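# Tie the rope into a tight knot with two arms

## Task

Make a knot in the rope and pull it snug so it is tight, and have it remain tied after the grippers release it.

## Robot and tools

Robot: two 6-joint arms with parallel-finger grippers, left_arm and right_arm, mounted at a table. In the scene frame the left base is near (+0.034, +0.350, +0.039) m and the right near (+0.021, -0.268, +0.023) m, both almost unrotated. A two-camera stand is fixed behind the arms.

Frames: the scene frame has its origin at table-top height midway between the nominal bases, +x out over the table, +z up, and left_arm on the +y side. Camera image sides do not match arm names. Each arm reports its hand pose, Hand target and wrist-camera pose in its own base frame, and its offsets run along its own base axes, with rotation about the Hand target position. Fixed cameras and the table use the scene frame. A gripper's fingers point along its +z and open along its y. end_effector_position is the point between the pads, roughly 1 cm short of the fingertips. Printed poses can be off by a few cm, and a resting gripper may sit a few cm from its command because of friction and weight.

The 14-number row (used by execute_actions and move): one flat list covering both arms. Numbers 1-7 are left_arm: dx, dy, dz, rx, ry, rz, opening; numbers 8-14 are right_arm in the same order. All lie in [-1, 1]. dx..rz are offsets, not poses: they are measured from that arm's Hand target as it stood when the action or move began, in that arm's base axes. 1.0 equals 0.6 m for dx/dy/dz and 180 degrees for rotation; rx, ry, rz form a single rotation vector. A translation longer than 1.0 is shortened along its direction. Opening is absolute: +1 fully open (0.094 m), -1 closed. Six zero pose numbers re-request the current Hand target; an opening of 0 is a real half-open command, so resend the present opening to leave a gripper unchanged. Orientation is clipped each step to within 40 degrees of the measured one.

execute_actions(actions, cameras): actions is a list of actions; each action is a list of up to 15 rows, one per 1/30 s step, and a short list repeats its last row to fill 15 steps. Each action lasts 0.5 s. Every row in an action counts from the action's starting Hand target, and each new action starts again from the current target, so a repeated offset moves further. An empty list returns images and full state. cameras: list of names, ["all"], or [].

move(target, speed, blend, opening_speed, grip_force, blocking, cameras): drives each gripper in a straight line toward target, which is one 14-number row or a list of up to 15 rows; every row in a list counts from the same starting Hand targets. speed is m/s, 0.002 to 2.9, default 0.25 (turns up to twice that in rad/s), one value or one per target. blend in metres rounds corners of a list; 0 stops at each. opening_speed is scale units per second, 0.2 or more, for slow closing on soft things. grip_force is newtons per pad, 10 to 50, one value or one per arm; it stays set, and low values close slowly. blocking=false returns after about 0.5 s while the move continues. A move lasts at most 10 s and does not avoid obstacles or the other arm. Faster moves lag and stray more and hit harder. Keep paths away from an arm's own base. The result adds a move: line (done, off_target, moving, held, fault...) and limits (paced = pose clipped, held = steps withheld).

wait(seconds 0-10) lets the scene run, holding commands or continuing a move. stop brakes a running move. zoom_image(camera, region [x0,y0,x1,y1], at most 504x504 px) enlarges part of the latest image from cam_head_left, cam_head_right, cam_high, cam_low, cam_left_wrist or cam_right_wrist (all 896x504). read_manual(section="licences") gives URDF licence text only. finished_scene(scene) ends the current scene, with scene set to its number; it cannot be undone.

Results: per arm end_effector_position (m) and end_effector_quat_wxyz in base frame, Hand target (next offsets start here), Joint positions (last value = finger opening in m), grip_measured (opening on the -1..+1 scale, reading slightly wide when empty and narrower than a gripped object), Joint velocities ("within noise" when still), Joint torques (includes arm weight; joints 1-3 wrap at ±28 N m), motor temperatures, Tool commands, and for action calls some per-step positions. Camera calibrations are given in OpenCV form. To release, command an opening well above grip_measured. An arm blocked by contact keeps pushing until commanded back past its gripper.

Avoid: the rope leaving the table or being left off it; any part of the rope dipping more than a finger width below the table top; dropping or releasing moving things; slams, hard hits or hard pushes; the two grippers, housings or wrist cameras touching or pinching each other; wrist-camera cables touching objects (counts as contact) or being strained. Motors heat when holding loads, staying stretched or pushing at unreachable poses: MOTOR HOT appears at 75 °C, at 90 °C the arm folds and idles, at 100 °C it falls. The scene keeps running between calls; moves continue and arms hold their last command. Loose objects may occasionally get nudged.

Each tool is called after "Request:" as name(argument=value, ...) on one line, values as JSON.

## Session

Request:
execute_actions(actions=[])

Scene clock: 0.00 s.
left_arm: end_effector_position=(+0.3954, +0.0488, +0.1126) grip_measured=+1.000 end_effector_quat_wxyz=(+0.607, -0.098, +0.787, +0.050) | right_arm: end_effector_position=(+0.3911, -0.0388, +0.1070) grip_measured=+1.000 end_effector_quat_wxyz=(+0.584, +0.097, +0.802, -0.077)
Joint positions: left_arm=[0.054 1.534 0.345 0.925 -0.146 -0.081 0.094] | right_arm=[0.012 1.499 0.36 0.818 0.249 0.072 0.094]
Joint velocities: within noise
Joint torques (N m): no reading
Motor temperatures (°C): left_arm=[29 35 36 31 31 31 29] | right_arm=[30 34 42 31 30 31 30]
Heat: left arm: 36 °C; right arm: 42 °C.
Hand target: left_arm +0.3957, +0.0489, +0.1127; +0.606, -0.098, +0.788, +0.050 | right_arm +0.3916, -0.0390, +0.1081; +0.584, +0.097, +0.802, -0.077
Tool commands: left_gripper/opening=+1.0 right_gripper/opening=+1.0
camera_calibration:
cam_left_wrist: T_world_to_cam=[[0.195727, -0.9802, 0.0299935, -0.0309013], [-0.6229, -0.147888, -0.768196, 0.377148], [0.757421, 0.131674, -0.639512, -0.141227], [0, 0, 0, 1]] pos_world=[0.347942, 0.0440819, 0.200334]
cam_right_wrist: T_world_to_cam=[[-0.245398, -0.969327, 0.0135978, 0.0580109], [-0.624685, 0.14739, -0.76684, 0.373242], [0.741315, -0.196676, -0.641694, -0.143542], [0, 0, 0, 1]] pos_world=[0.353805, -0.0270119, 0.193318]

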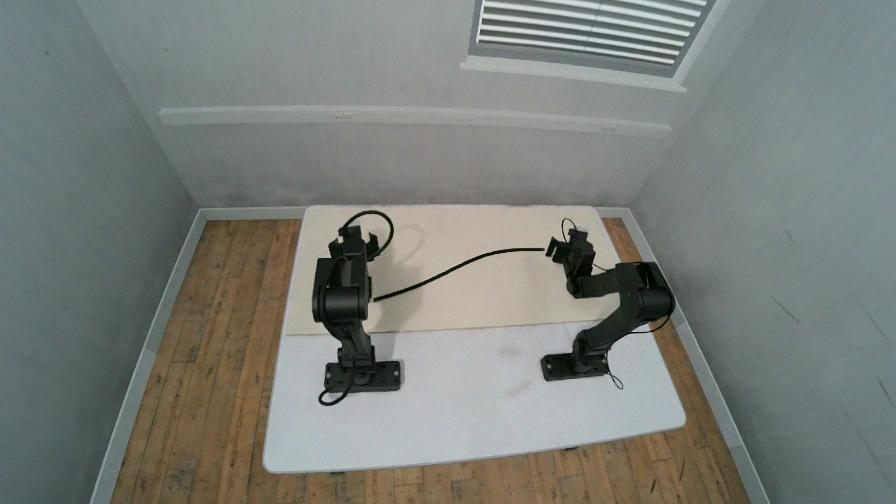

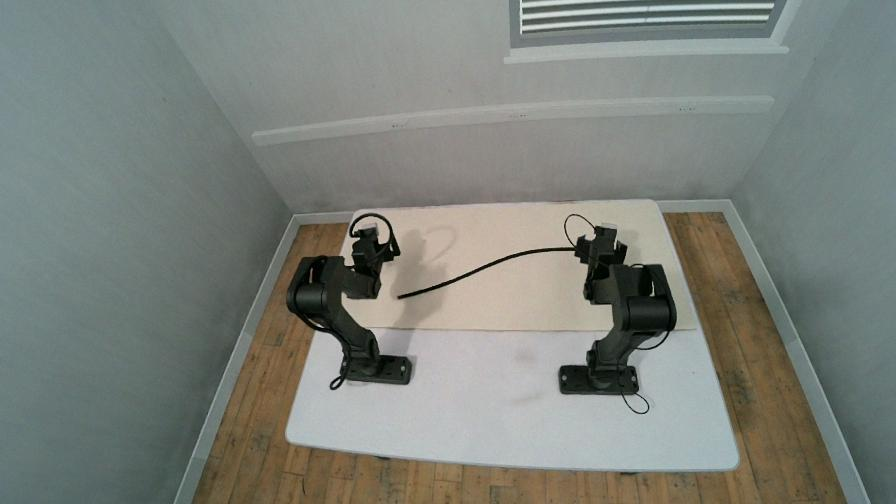

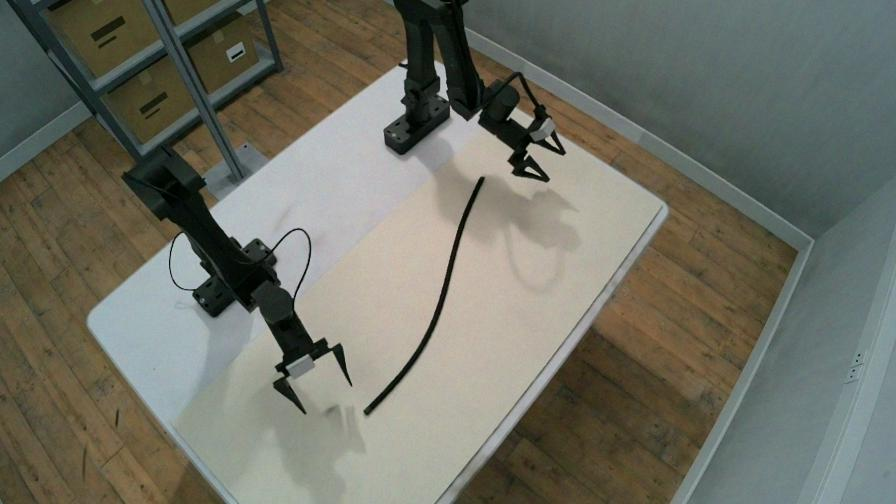

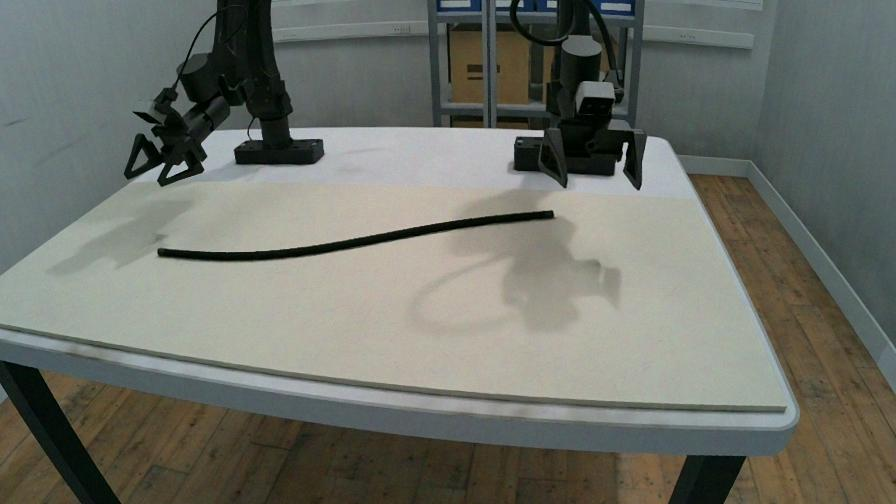

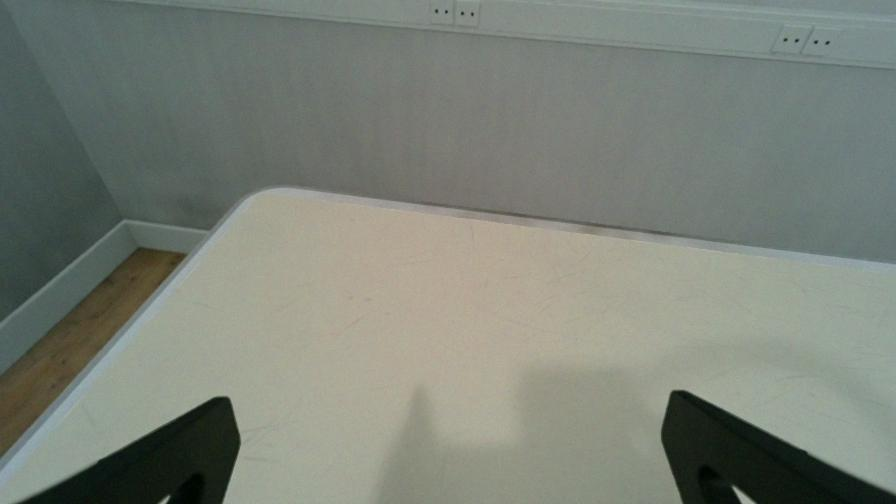

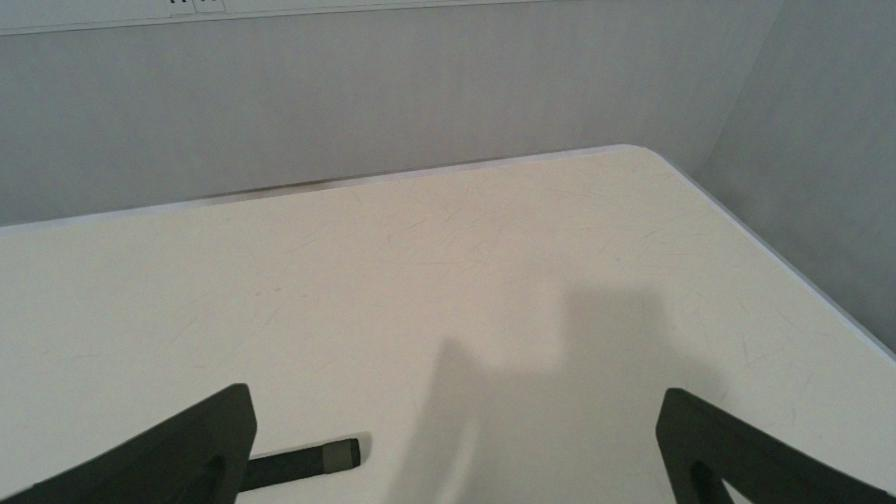

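Request:
move(target=[-0.066,-0.498,-0.02,0.2085,0.3957,-0.3714,-0.4,-0.236,0.065,0.07,0.2959,0.2958,-0.2922,-0.4], speed=0.4, cameras=["cam_left_wrist","cam_high"])

Scene clock: 47.97 s.
left_arm: end_effector_position=(+0.3546, -0.2474, +0.1019) grip_measured=-0.398 end_effector_quat_wxyz=(+0.004, +0.536, +0.844, +0.006) | right_arm: end_effector_position=(+0.2467, +0.0021, +0.1450) grip_measured=-0.397 end_effector_quat_wxyz=(+0.001, +0.603, +0.798, +0.001)
Joint positions: left_arm=[-0.617 2.22 2.073 -1.417 -0.013 0.515 0.028] | right_arm=[0.003 1.474 1.29 -1.384 -0.002 1.298 0.028]
Joint torques (N m): left_arm=[0.23 -11.34 9.36 0.14 0.11 0.07] | right_arm=[-0.61 -3.75 9.03 0.27 -0.01 0.1]
Motor temperatures (°C): left_arm=[29 36 37 37 31 31 29] | right_arm=[30 34 44 35 30 31 30]
Heat: left arm: 37 °C; right arm: 44 °C.
Hand target: left_arm +0.3560, -0.2499, +0.1007; -0.001, +0.538, +0.843, +0.001 | right_arm +0.2499, +0.0000, +0.1500; +0.000, +0.609, +0.793, +0.000
Off the commanded pose: left_arm 0.003 m, 1 deg | right_arm 0.006 m, 1 deg.
move: done
camera_calibration:
cam_left_wrist: T_world_to_cam=[[-0.911342, -0.411649, 0.00124354, 0.223169], [-0.373046, 0.827149, 0.420311, 0.331221], [-0.174049, 0.382583, -0.907379, 0.341565], [0, 0, 0, 1]] pos_world=[0.386393, -0.312779, 0.170436]
Images, in order (width x height): cam_high 896x504, cam_left_wrist 896x504.

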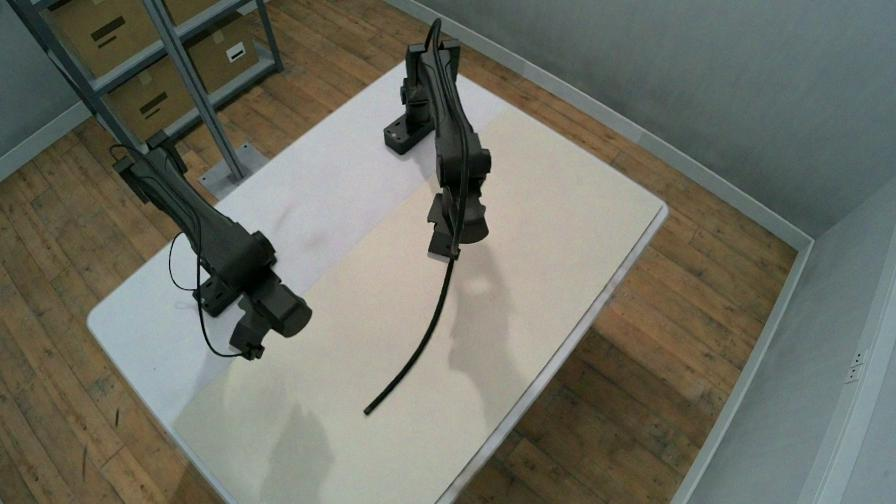

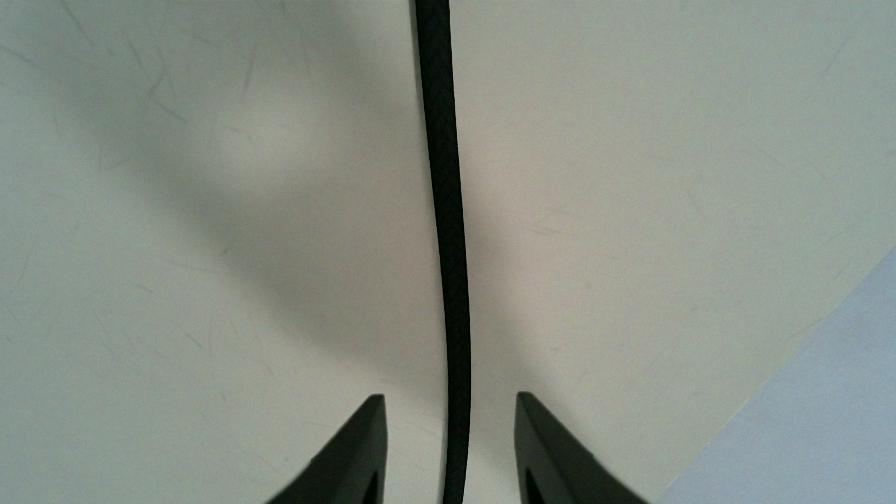

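Request:
move(target=[[0.001,0,-0.221,0,0,0,-0.4,0,0,0,0,0,0,-0.4],[0.001,0,-0.221,0,0,0,-0.86,0,0,0,0,0,0,-0.4],[0,0,-0.16,0,0,0,-0.86,0,0,0,0,0,0,-0.4],[-0.167,-0.067,-0.16,0,0,-0.111,-0.86,0,0,0,0,0,0,-0.4],[-0.167,-0.067,-0.215,0,0,-0.111,-0.86,0,0,0,0,0,0,-0.4]], blend=[0,0,0.02,0.02,0], speed=0.2, cameras=["cam_high","cam_left_wrist"])

Scene clock: 69.30 s.
left_arm: end_effector_position=(+0.2539, -0.2864, -0.0172) grip_measured=-0.814 end_effector_quat_wxyz=(-0.010, +0.674, +0.738, +0.007) | right_arm: end_effector_position=(+0.2467, +0.0021, +0.1450) grip_measured=-0.397 end_effector_quat_wxyz=(+0.001, +0.603, +0.798, +0.001)
Joint positions: left_arm=[-0.854 2.133 1.448 -0.907 -0.012 0.626 0.009] | right_arm=[0.003 1.474 1.29 -1.384 -0.002 1.298 0.028]
Joint torques (N m): left_arm=[0.27 -10.73 4.37 0.85 0.09 0.09] | right_arm=[-0.59 -3.74 9.03 0.26 0.01 0.1]
Heat: left arm: 39 °C; right arm: 44 °C.
Hand target: left_arm +0.2559, -0.2901, -0.0282; -0.001, +0.676, +0.737, +0.001 | right_arm +0.2499, +0.0000, +0.1500; +0.000, +0.609, +0.793, +0.000
Off the commanded pose: left_arm 0.012 m, 1 deg | right_arm 0.006 m, 1 deg.
move: off_target (left_arm); blend cut to 0.018 m at target 3, 0.0165 m at target 4; target 2's new opening was sent with left_arm's hand 0.016 m and 2 deg from that target
camera_calibration:
cam_left_wrist: T_world_to_cam=[[-0.99691, -0.0761528, 0.0192644, 0.233695], [-0.0598138, 0.894894, 0.442253, 0.316265], [-0.0509184, 0.439734, -0.896684, 0.216222], [0, 0, 0, 1]] pos_world=[0.2629, -0.360307, 0.0495116]
Images, in order (width x height): cam_high 896x504, cam_left_wrist 896x504.

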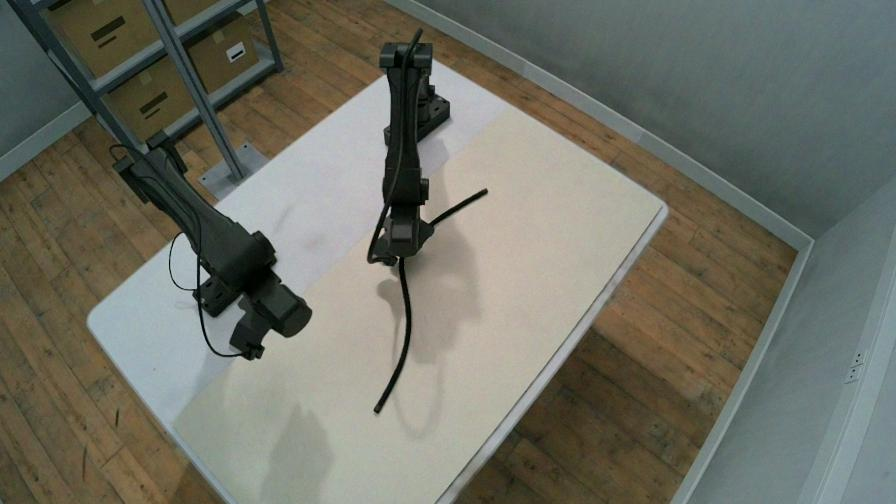

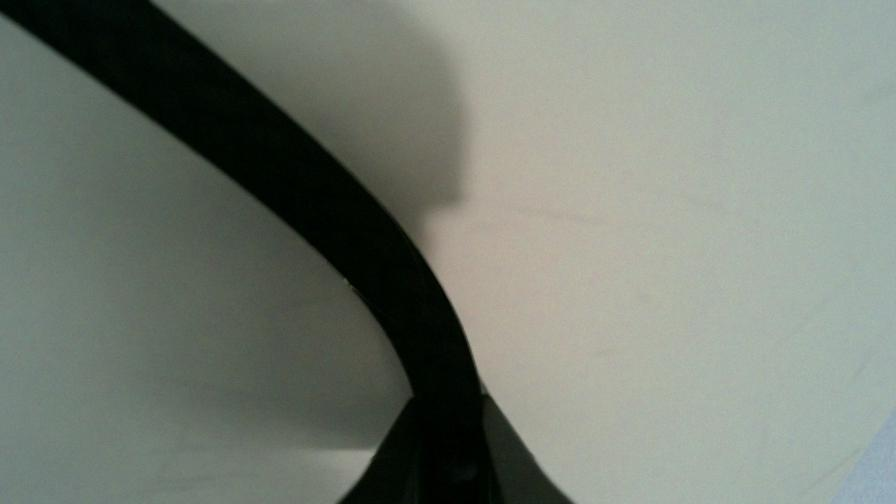

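Request:
move(target=[[0,0,-0.006,0,0,0,-0.86,0,0,0,0,0,0,-0.4],[0,0,-0.006,0,0,0,-0.4,0,0,0,0,0,0,-0.4],[0,0,0.15,0,0,0,-0.4,0,0,0,0,0,0,-0.4],[-0.05,0.5,0.3,0,0,0.5,-0.4,0,0,0,0,0,0,-0.4]], blend=[0,0,0.04,0], speed=[0.05,0.1,0.15,0.35], cameras=["cam_high","cam_head_left","cam_right_wrist"])

Scene clock: 88.97 s.
left_arm: end_effector_position=(+0.2271, +0.0110, +0.1437) grip_measured=-0.402 end_effector_quat_wxyz=(-0.010, -0.039, +0.999, +0.005) | right_arm: end_effector_position=(+0.2467, +0.0021, +0.1450) grip_measured=-0.397 end_effector_quat_wxyz=(+0.001, +0.603, +0.798, +0.001)
Joint positions: left_arm=[0.037 1.421 1.239 -1.408 -0.009 -0.042 0.028] | right_arm=[0.003 1.474 1.29 -1.384 -0.002 1.298 0.028]
Joint torques (N m): left_arm=[0.31 -7.06 7.83 0.11 0.08 -0.04] | right_arm=[-0.62 -3.75 9.03 0.27 0.01 0.1]
Heat: left arm: 39 °C; right arm: 44 °C.
Hand target: left_arm +0.2259, +0.0099, +0.1517; -0.002, -0.043, +0.999, +0.000 | right_arm +0.2499, +0.0000, +0.1500; +0.000, +0.609, +0.793, +0.000
Off the commanded pose: left_arm 0.008 m, 1 deg | right_arm 0.006 m, 1 deg.
move: done; target 2's new opening was sent with left_arm's hand 0.014 m and 1 deg from that target
camera_calibration:
cam_right_wrist: T_world_to_cam=[[-0.961328, -0.275406, -0.000752673, 0.23888], [-0.255383, 0.890405, 0.376773, 0.0476464], [-0.103096, 0.362395, -0.926305, 0.244364], [0, 0, 0, 1]] pos_world=[0.267003, -0.0651918, 0.208584]
Images, in order (width x height): cam_head_left 896x504, cam_high 896x504, cam_right_wrist 896x504.

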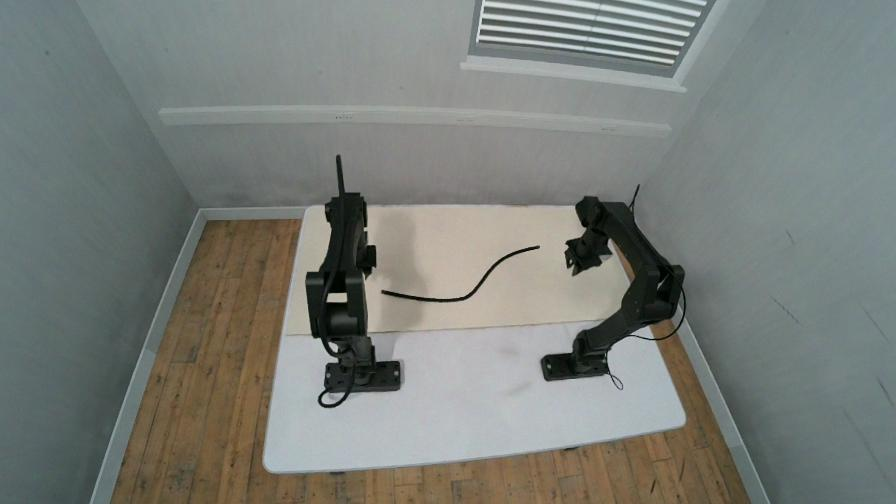

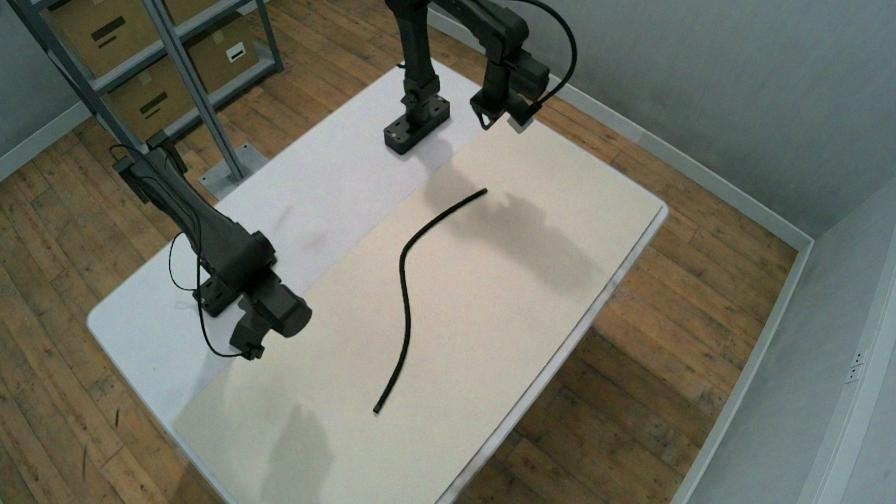

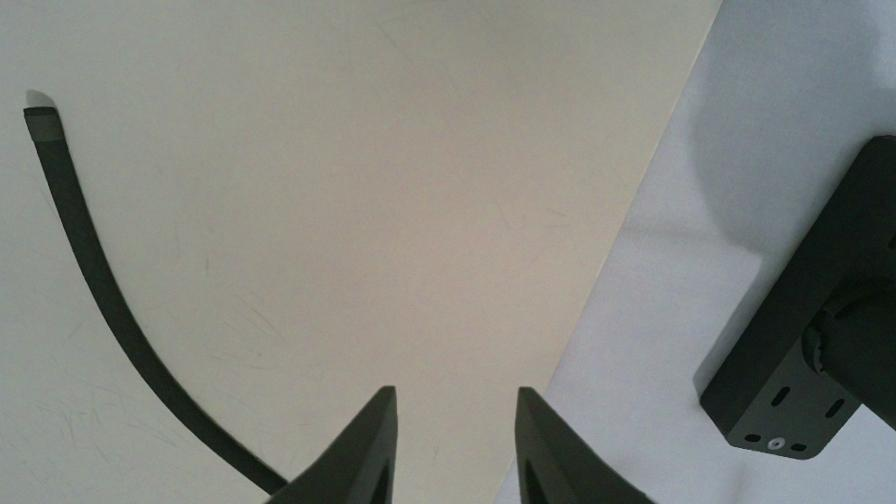

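Request:
move(target=[[-0.04,0.18,0.0,0,0,0,-0.4,0.33,0.088,-0.15,0,0,0,-0.4],[-0.04,0.18,0,0,0,0,-0.4,0.33,0.088,-0.2825,0,0,0,-0.4],[-0.04,0.18,0,0,0,0,-0.4,0.33,0.088,-0.2825,0,0,0,-0.86],[-0.04,0.18,0,0,0,0,-0.4,0.33,0.088,-0.2,0,0,0,-0.86],[-0.04,0.18,0,0,0,0,-0.4,0.333,0.25,-0.15,0,0,0.194,-0.86]], blend=[0.03,0,0,0.02,0], speed=[0.35,0.2,0.1,0.2,0.3], cameras=["cam_high","cam_right_wrist"])

Scene clock: 122.83 s.
left_arm: end_effector_position=(+0.1964, +0.1145, +0.1433) grip_measured=-0.402 end_effector_quat_wxyz=(-0.011, -0.044, +0.999, -0.002) | right_arm: end_effector_position=(+0.4488, +0.1502, +0.0678) grip_measured=-0.795 end_effector_quat_wxyz=(+0.008, +0.345, +0.938, +0.009)
Joint positions: left_arm=[0.518 1.423 1.239 -1.409 -0.006 0.431 0.028] | right_arm=[0.319 2.409 2.261 -1.399 -0.005 1.024 0.01]
Joint torques (N m): left_arm=[0.46 -4.83 9.76 0.17 0.03 0.07] | right_arm=[0.03 -9.51 9.05 0.27 0.04 0.01]
Motor temperatures (°C): left_arm=[29 37 39 32 31 31 29] | right_arm=[30 35 45 32 30 31 30]
Heat: left arm: 39 °C; right arm: 45 °C.
Hand target: left_arm +0.2019, +0.1179, +0.1517; -0.002, -0.043, +0.999, +0.000 | right_arm +0.4497, +0.1499, +0.0600; +0.000, +0.343, +0.940, +0.000
Off the commanded pose: left_arm 0.011 m, 1 deg | right_arm 0.008 m, 1 deg.
move: off_target (left_arm); target 3's new opening was sent with right_arm's hand 0.016 m and 1 deg from that target
camera_calibration:
cam_right_wrist: T_world_to_cam=[[-0.645265, -0.763681, -0.0206076, 0.406683], [-0.714972, 0.594166, 0.368487, 0.247834], [-0.269162, 0.252506, -0.929405, 0.231215], [0, 0, 0, 1]] pos_world=[0.501847, 0.104939, 0.13195]
Images, in order (width x height): cam_high 896x504, cam_right_wrist 896x504.

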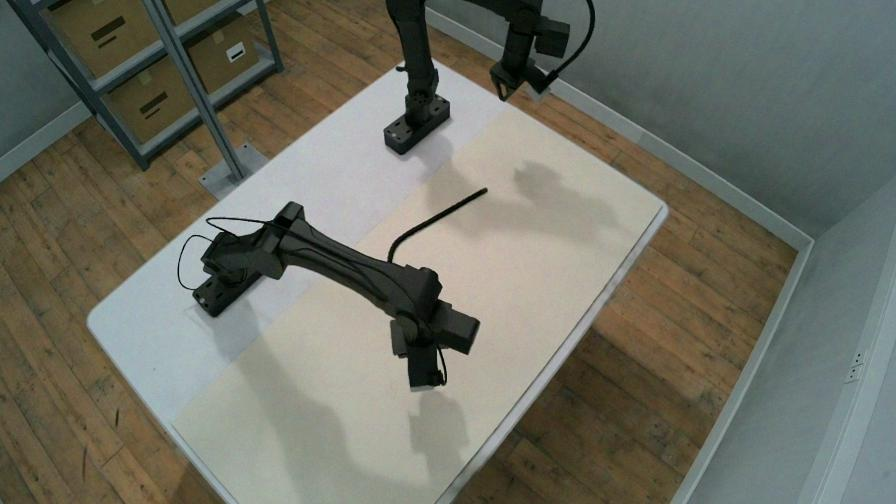

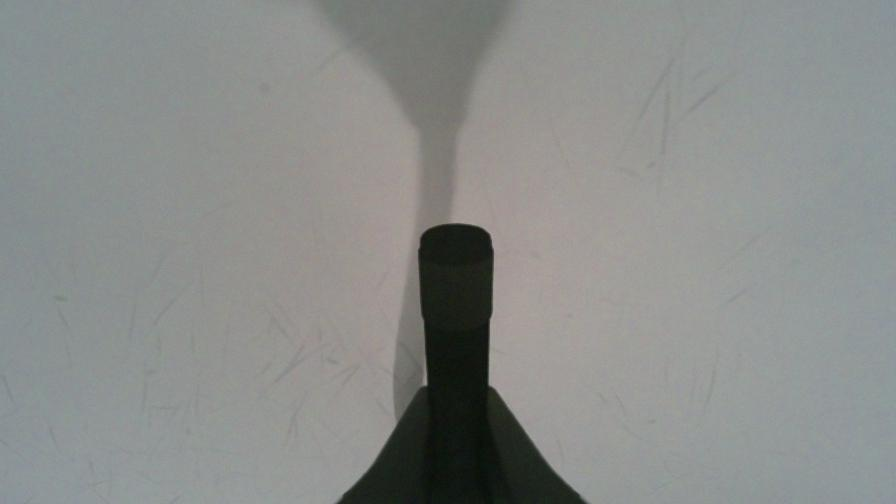

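Request:
move(target=[[0,0,0,0,0,0,-0.4,-0.033,0.2,0,0,0,0.306,-0.86],[0,0,0,0,0,0,-0.4,-0.183,0.367,0.0,0,0,0.722,-0.86],[0,0,0,0,0,0,-0.4,-0.266,0.417,0,0,0,0.989,-0.86],[0,0,0,0,0,0,-0.4,-0.3495,0.392,-0.01,0,0,-0.861,-0.86],[0,0,0,0,0,0,-0.4,-0.4045,0.3635,-0.1167,0,0,-0.806,-0.86]], blend=[0.03,0.03,0.03,0.02,0], speed=0.35, cameras=["cam_high","cam_right_wrist"])

Scene clock: 138.27 s.
left_arm: end_effector_position=(+0.1964, +0.1145, +0.1433) grip_measured=-0.402 end_effector_quat_wxyz=(-0.011, -0.044, +0.999, -0.002) | right_arm: end_effector_position=(+0.2084, +0.3611, +0.0046) grip_measured=-0.795 end_effector_quat_wxyz=(+0.016, +0.999, -0.051, +0.001)
Joint positions: left_arm=[0.518 1.423 1.239 -1.409 -0.006 0.431 0.028] | right_arm=[1.052 2.232 1.703 -1.069 0.016 -1.988 0.01]
Joint torques (N m): left_arm=[0.46 -4.85 9.73 0.17 0.03 0.07] | right_arm=[0.35 -9.89 3.38 1.27 -0.13 -0.05]
Heat: left arm: 40 °C; right arm: 45 °C.
Hand target: left_arm +0.2019, +0.1179, +0.1517; -0.002, -0.043, +0.999, +0.000 | right_arm +0.2071, +0.3680, -0.0100; +0.000, +0.999, -0.045, +0.000
Off the commanded pose: left_arm 0.011 m, 1 deg | right_arm 0.016 m, 2 deg.
move: off_target (left_arm, right_arm)
camera_calibration:
cam_right_wrist: T_world_to_cam=[[0.0979122, 0.99477, -0.0290862, -0.378463], [0.92207, -0.0796828, 0.378732, -0.123996], [0.374434, -0.063902, -0.925049, 0.0346132], [0, 0, 0, 1]] pos_world=[0.138429, 0.368815, 0.0679723]
Images, in order (width x height): cam_high 896x504, cam_right_wrist 896x504.

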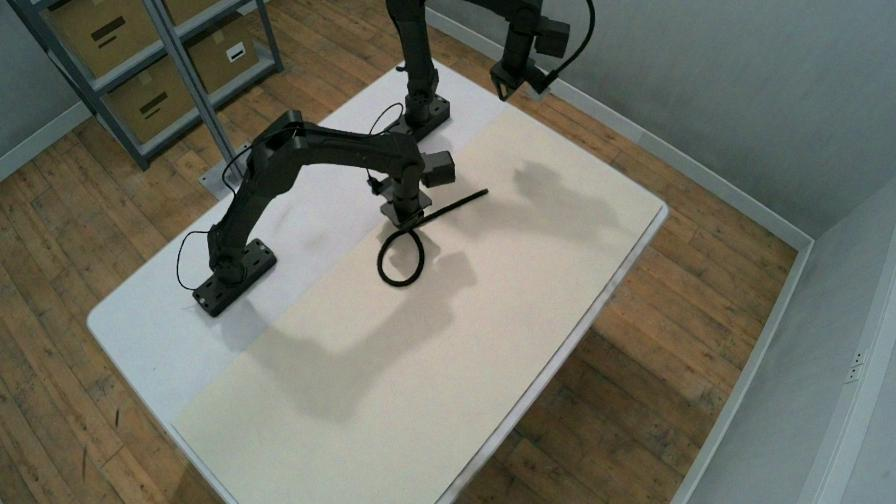

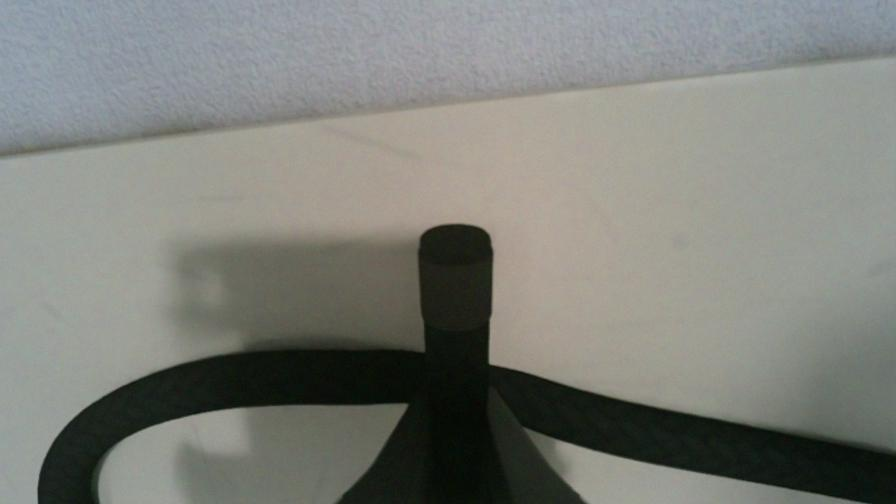

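Request:
move(target=[[0,0,0,0,0,0,-0.4,0.0,0.0,0.03,0,0,0,-0.86],[0,0,0,0,0,0,-0.4,-0.055,-0.01,0.03,0,0,0,-0.86],[0,0,0,0,0,0,-0.4,-0.06,-0.01,-0.01,0,0,0,-0.86],[0,0,0,0,0,0,-0.4,-0.06,-0.01,-0.01,0,0,0,-0.4],[0,0,0,0,0,0,-0.4,-0.06,-0.01,0.12,0,0,0,-0.4]], blend=[0.01,0.01,0,0,0], speed=0.12, cameras=["cam_high","cam_right_wrist"])

Scene clock: 148.50 s.
left_arm: end_effector_position=(+0.1964, +0.1145, +0.1433) grip_measured=-0.402 end_effector_quat_wxyz=(-0.011, -0.044, +0.999, -0.002) | right_arm: end_effector_position=(+0.1707, +0.3594, +0.0472) grip_measured=-0.403 end_effector_quat_wxyz=(+0.011, +0.999, -0.043, -0.001)
Joint positions: left_arm=[0.518 1.423 1.239 -1.409 -0.006 0.431 0.028] | right_arm=[1.128 2.11 1.68 -1.162 0.007 -1.928 0.028]
Joint torques (N m): left_arm=[0.46 -4.83 9.74 0.17 0.03 0.07] | right_arm=[-0.06 -11.66 8.24 0.11 -0.05 0.07]
Heat: left arm: 40 °C; right arm: 44 °C.
Hand target: left_arm +0.2019, +0.1179, +0.1517; -0.002, -0.043, +0.999, +0.000 | right_arm +0.1711, +0.3621, +0.0621; +0.000, +0.999, -0.045, +0.000
Off the commanded pose: left_arm 0.011 m, 1 deg | right_arm 0.015 m, 1 deg.
move: off_target (left_arm, right_arm); blend cut to 0.0087 m at target 1; target 4's new opening was sent with right_arm's hand 0.013 m and 1 deg from that target
camera_calibration:
cam_right_wrist: T_world_to_cam=[[0.0821282, 0.996427, -0.0197204, -0.370161], [0.924465, -0.068775, 0.375014, -0.109555], [0.372317, -0.04903, -0.92681, 0.0831698], [0, 0, 0, 1]] pos_world=[0.100715, 0.365382, 0.110868]
Images, in order (width x height): cam_high 896x504, cam_right_wrist 896x504.

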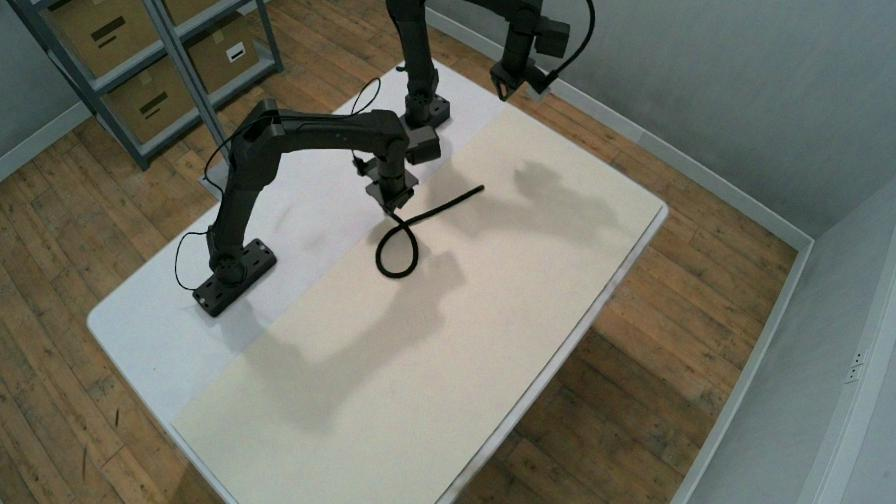

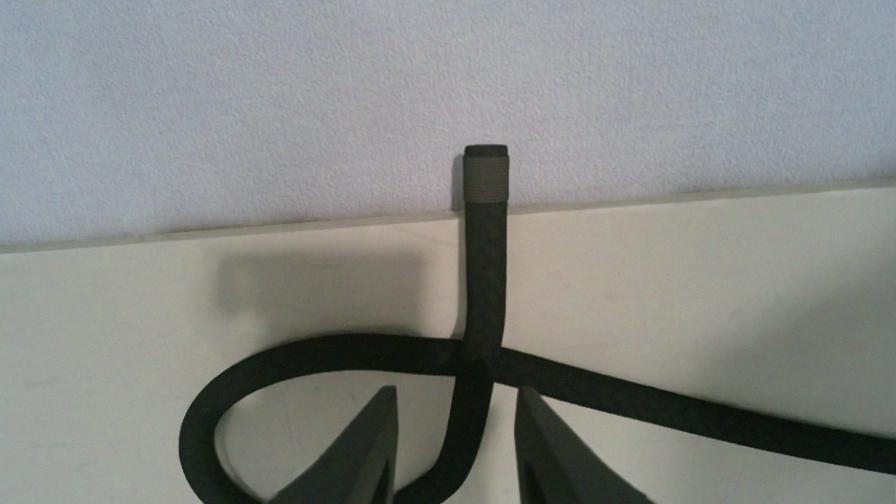

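Request:
move(target=[[0,0,0,0,0,0,-0.4,0,0,0.12,0,0,0,-0.4],[0.0235,-0.4215,-0.103,0,0,0.333,-0.4,0.048,-0.52,0.163,0,0,-0.639,-0.4]], blend=[0.03,0], speed=0.35, cameras=["cam_high","cam_left_wrist"])

Scene clock: 203.37 s.
left_arm: end_effector_position=(+0.2075, -0.1296, +0.0861) grip_measured=-0.402 end_effector_quat_wxyz=(-0.010, -0.535, +0.845, +0.010) | right_arm: end_effector_position=(+0.2098, +0.0532, +0.1620) grip_measured=-0.403 end_effector_quat_wxyz=(+0.008, -0.504, +0.864, -0.006)
Joint positions: left_arm=[-0.555 1.508 1.086 -1.176 0.01 -1.684 0.028] | right_arm=[0.249 1.35 1.254 -1.455 0.007 -0.807 0.028]
Joint torques (N m): left_arm=[-0.34 -5.46 8.53 0.39 -0.09 -0.07] | right_arm=[-0.57 -5.27 4.68 0.34 -0.05 0.09]
Heat: left arm: 40 °C; right arm: 45 °C.
Hand target: left_arm +0.2160, -0.1350, +0.0900; -0.001, -0.536, +0.844, -0.001 | right_arm +0.1998, +0.0500, +0.1599; +0.000, -0.499, +0.867, -0.001
Off the commanded pose: left_arm 0.011 m, 2 deg | right_arm 0.011 m, 1 deg.
move: off_target (left_arm, right_arm)
camera_calibration:
cam_left_wrist: T_world_to_cam=[[0.897485, -0.440896, -0.011442, -0.240355], [-0.394337, -0.813789, 0.426903, -0.0232631], [-0.197531, -0.378627, -0.904225, 0.162542], [0, 0, 0, 1]] pos_world=[0.238649, -0.06336, 0.154155]
Images, in order (width x height): cam_high 896x504, cam_left_wrist 896x504.

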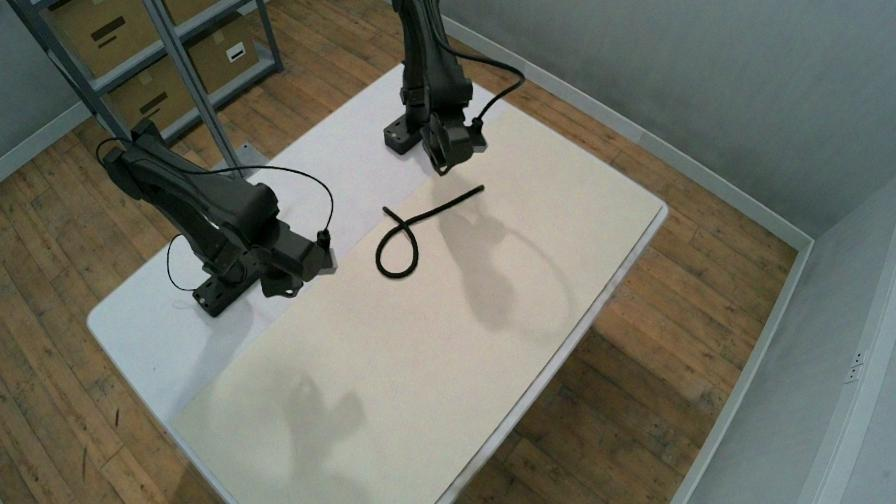

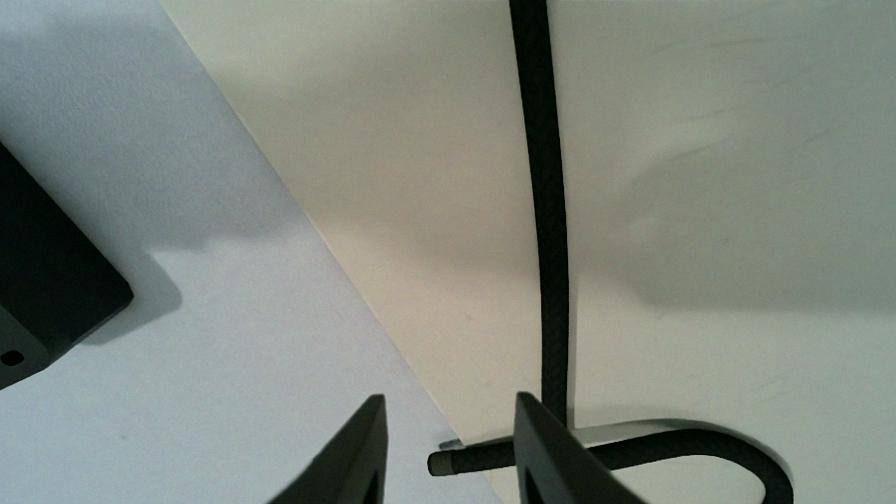

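Request:
move(target=[[0.0617,-0.01,-0.1,0,0,0.0556,-0.4,0,0,0,0,0,0,-0.4],[0.0617,-0.01,-0.2033,0,0,0.0556,-0.4,0,0,0,0,0,0,-0.4],[0.0617,-0.01,-0.2033,0,0,0.0556,-0.86,0,0,0,0,0,0,-0.4],[0.0617,-0.01,-0.12,0,0,0.0556,-0.86,0,0,0,0,0,0,-0.4]], blend=[0.02,0,0,0], speed=0.15, cameras=["cam_high","cam_left_wrist"])

Scene clock: 232.10 s.
left_arm: end_effector_position=(+0.2482, -0.1415, +0.0085) grip_measured=-0.816 end_effector_quat_wxyz=(-0.007, -0.603, +0.798, +0.003) | right_arm: end_effector_position=(+0.2098, +0.0532, +0.1620) grip_measured=-0.403 end_effector_quat_wxyz=(+0.008, -0.504, +0.864, -0.006)
Joint positions: left_arm=[-0.515 1.749 1.015 -0.849 0.01 -1.809 0.009] | right_arm=[0.249 1.35 1.254 -1.455 0.007 -0.807 0.028]
Joint torques (N m): left_arm=[0.54 -9.47 7.87 0.08 -0.09 -0.07] | right_arm=[-0.59 -5.27 4.68 0.34 -0.05 0.09]
Heat: left arm: 39 °C; right arm: 43 °C.
Hand target: left_arm +0.2531, -0.1410, +0.0180; -0.001, -0.608, +0.794, -0.001 | right_arm +0.1998, +0.0500, +0.1599; +0.000, -0.499, +0.867, -0.001
Off the commanded pose: left_arm 0.011 m, 1 deg | right_arm 0.011 m, 1 deg.
move: off_target (left_arm, right_arm); target 3's new opening was sent with left_arm's hand 0.012 m and 2 deg from that target
camera_calibration:
cam_left_wrist: T_world_to_cam=[[0.957834, -0.287311, 0.00240406, -0.276409], [-0.260815, -0.865932, 0.426775, -0.0242782], [-0.120535, -0.409407, -0.904355, 0.0724376], [0, 0, 0, 1]] pos_world=[0.267153, -0.0707821, 0.0765351]
Images, in order (width x height): cam_high 896x504, cam_left_wrist 896x504.

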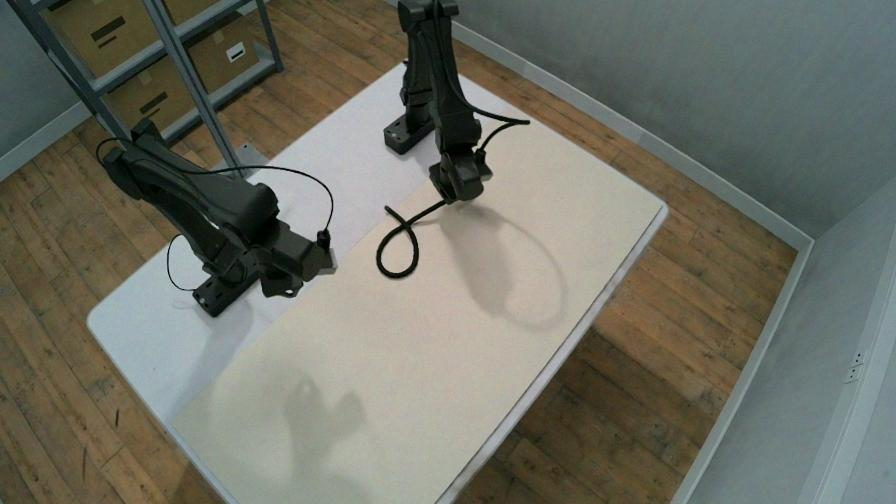

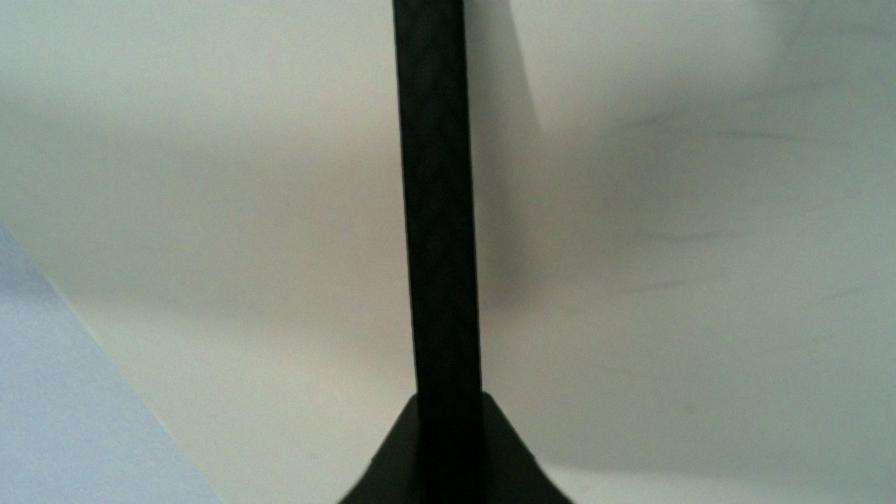

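Request:
move(target=[[0.035,-0.045,0.02,0,0,-0.333,-0.86,0,0,0,0,0,0,-0.4],[0.0515,-0.12,0.02,0,0,-0.694,-0.86,0,0,0,0,0,0,-0.4],[0.008,-0.187,0.01,0,0,-0.972,-0.86,0,0,0,0,0,0,-0.4],[0.008,-0.187,-0.053,0,0,-0.972,-0.86,0,0,0,0,0,0,-0.4]], blend=[0.02,0.02,0,0], speed=0.25, cameras=["cam_high","cam_left_wrist","cam_low"])

Scene clock: 261.53 s.
left_arm: end_effector_position=(+0.2603, -0.2539, -0.0063) grip_measured=-0.816 end_effector_quat_wxyz=(+0.002, +0.763, +0.646, +0.001) | right_arm: end_effector_position=(+0.2098, +0.0532, +0.1620) grip_measured=-0.403 end_effector_quat_wxyz=(+0.008, -0.504, +0.864, -0.006)
Joint positions: left_arm=[-0.776 2.027 1.329 -0.868 -0.001 0.959 0.009] | right_arm=[0.249 1.35 1.254 -1.455 0.007 -0.807 0.028]
Joint torques (N m): left_arm=[-0.25 -10.07 4.86 0.53 -0.04 0.08] | right_arm=[-0.57 -5.27 4.68 0.34 -0.05 0.08]
Heat: left arm: 40 °C; right arm: 43 °C.
Hand target: left_arm +0.2577, -0.2532, -0.0140; -0.001, +0.766, +0.642, +0.001 | right_arm +0.1998, +0.0500, +0.1599; +0.000, -0.499, +0.867, -0.001
Off the commanded pose: left_arm 0.008 m, 1 deg | right_arm 0.011 m, 1 deg.
move: off_target (right_arm)
camera_calibration:
cam_left_wrist: T_world_to_cam=[[-0.983841, 0.178691, 0.0112306, 0.303577], [0.166938, 0.892841, 0.418291, 0.223104], [0.0647178, 0.413407, -0.908244, 0.175121], [0, 0, 0, 1]] pos_world=[0.250094, -0.32584, 0.0623209]
Images, in order (width x height): cam_high 896x504, cam_low 896x504, cam_left_wrist 896x504.

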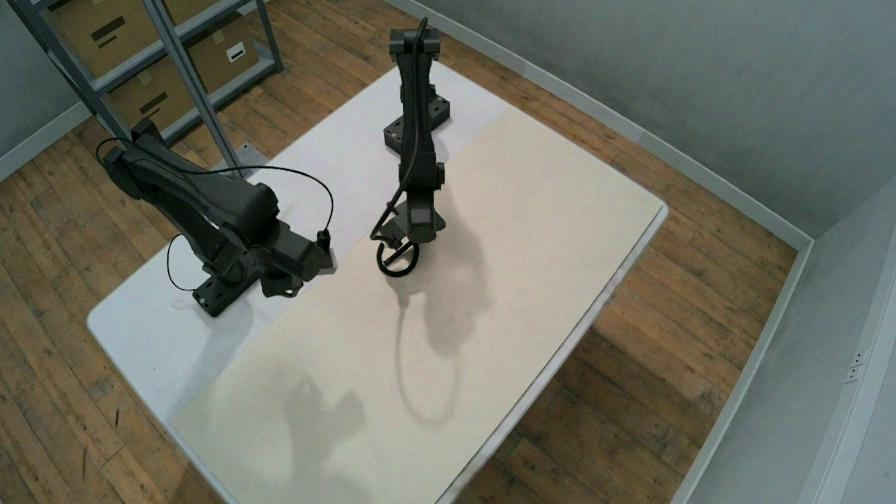

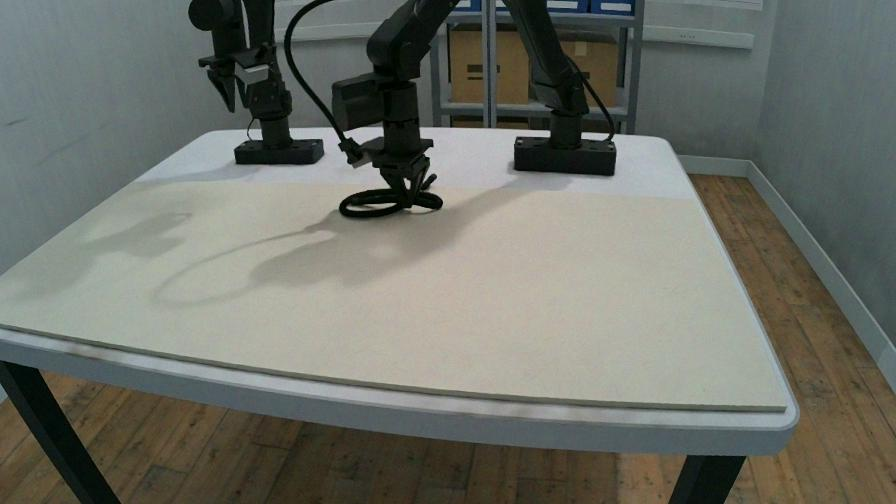

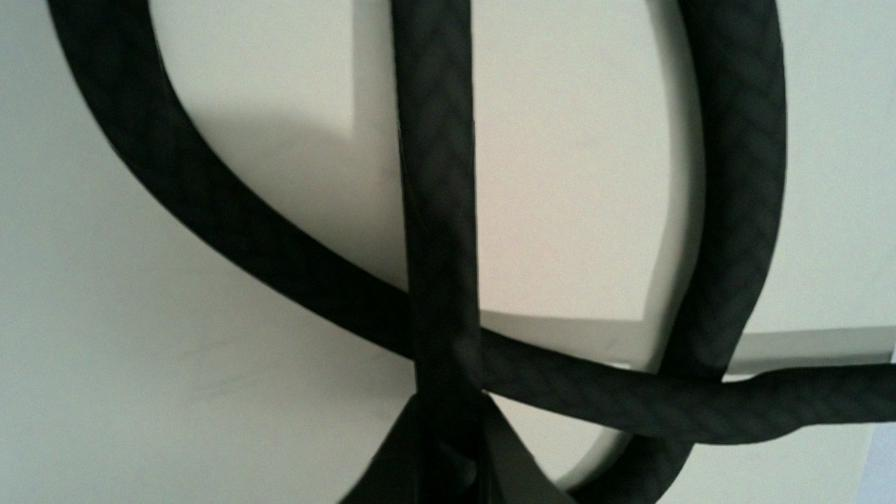

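Request:
zoom_image(camera="cam_high", region=[340, 200, 480, 300])

Request:
zoom_image(camera="cam_low", region=[310, 160, 470, 240])

Scaled by 3.600.

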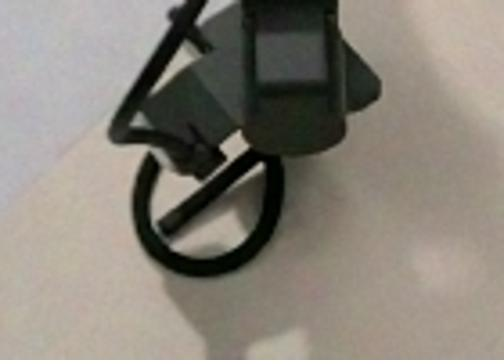

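Scaled by 3.150.

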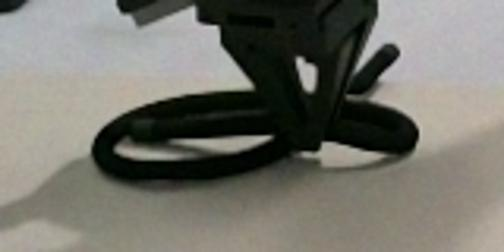

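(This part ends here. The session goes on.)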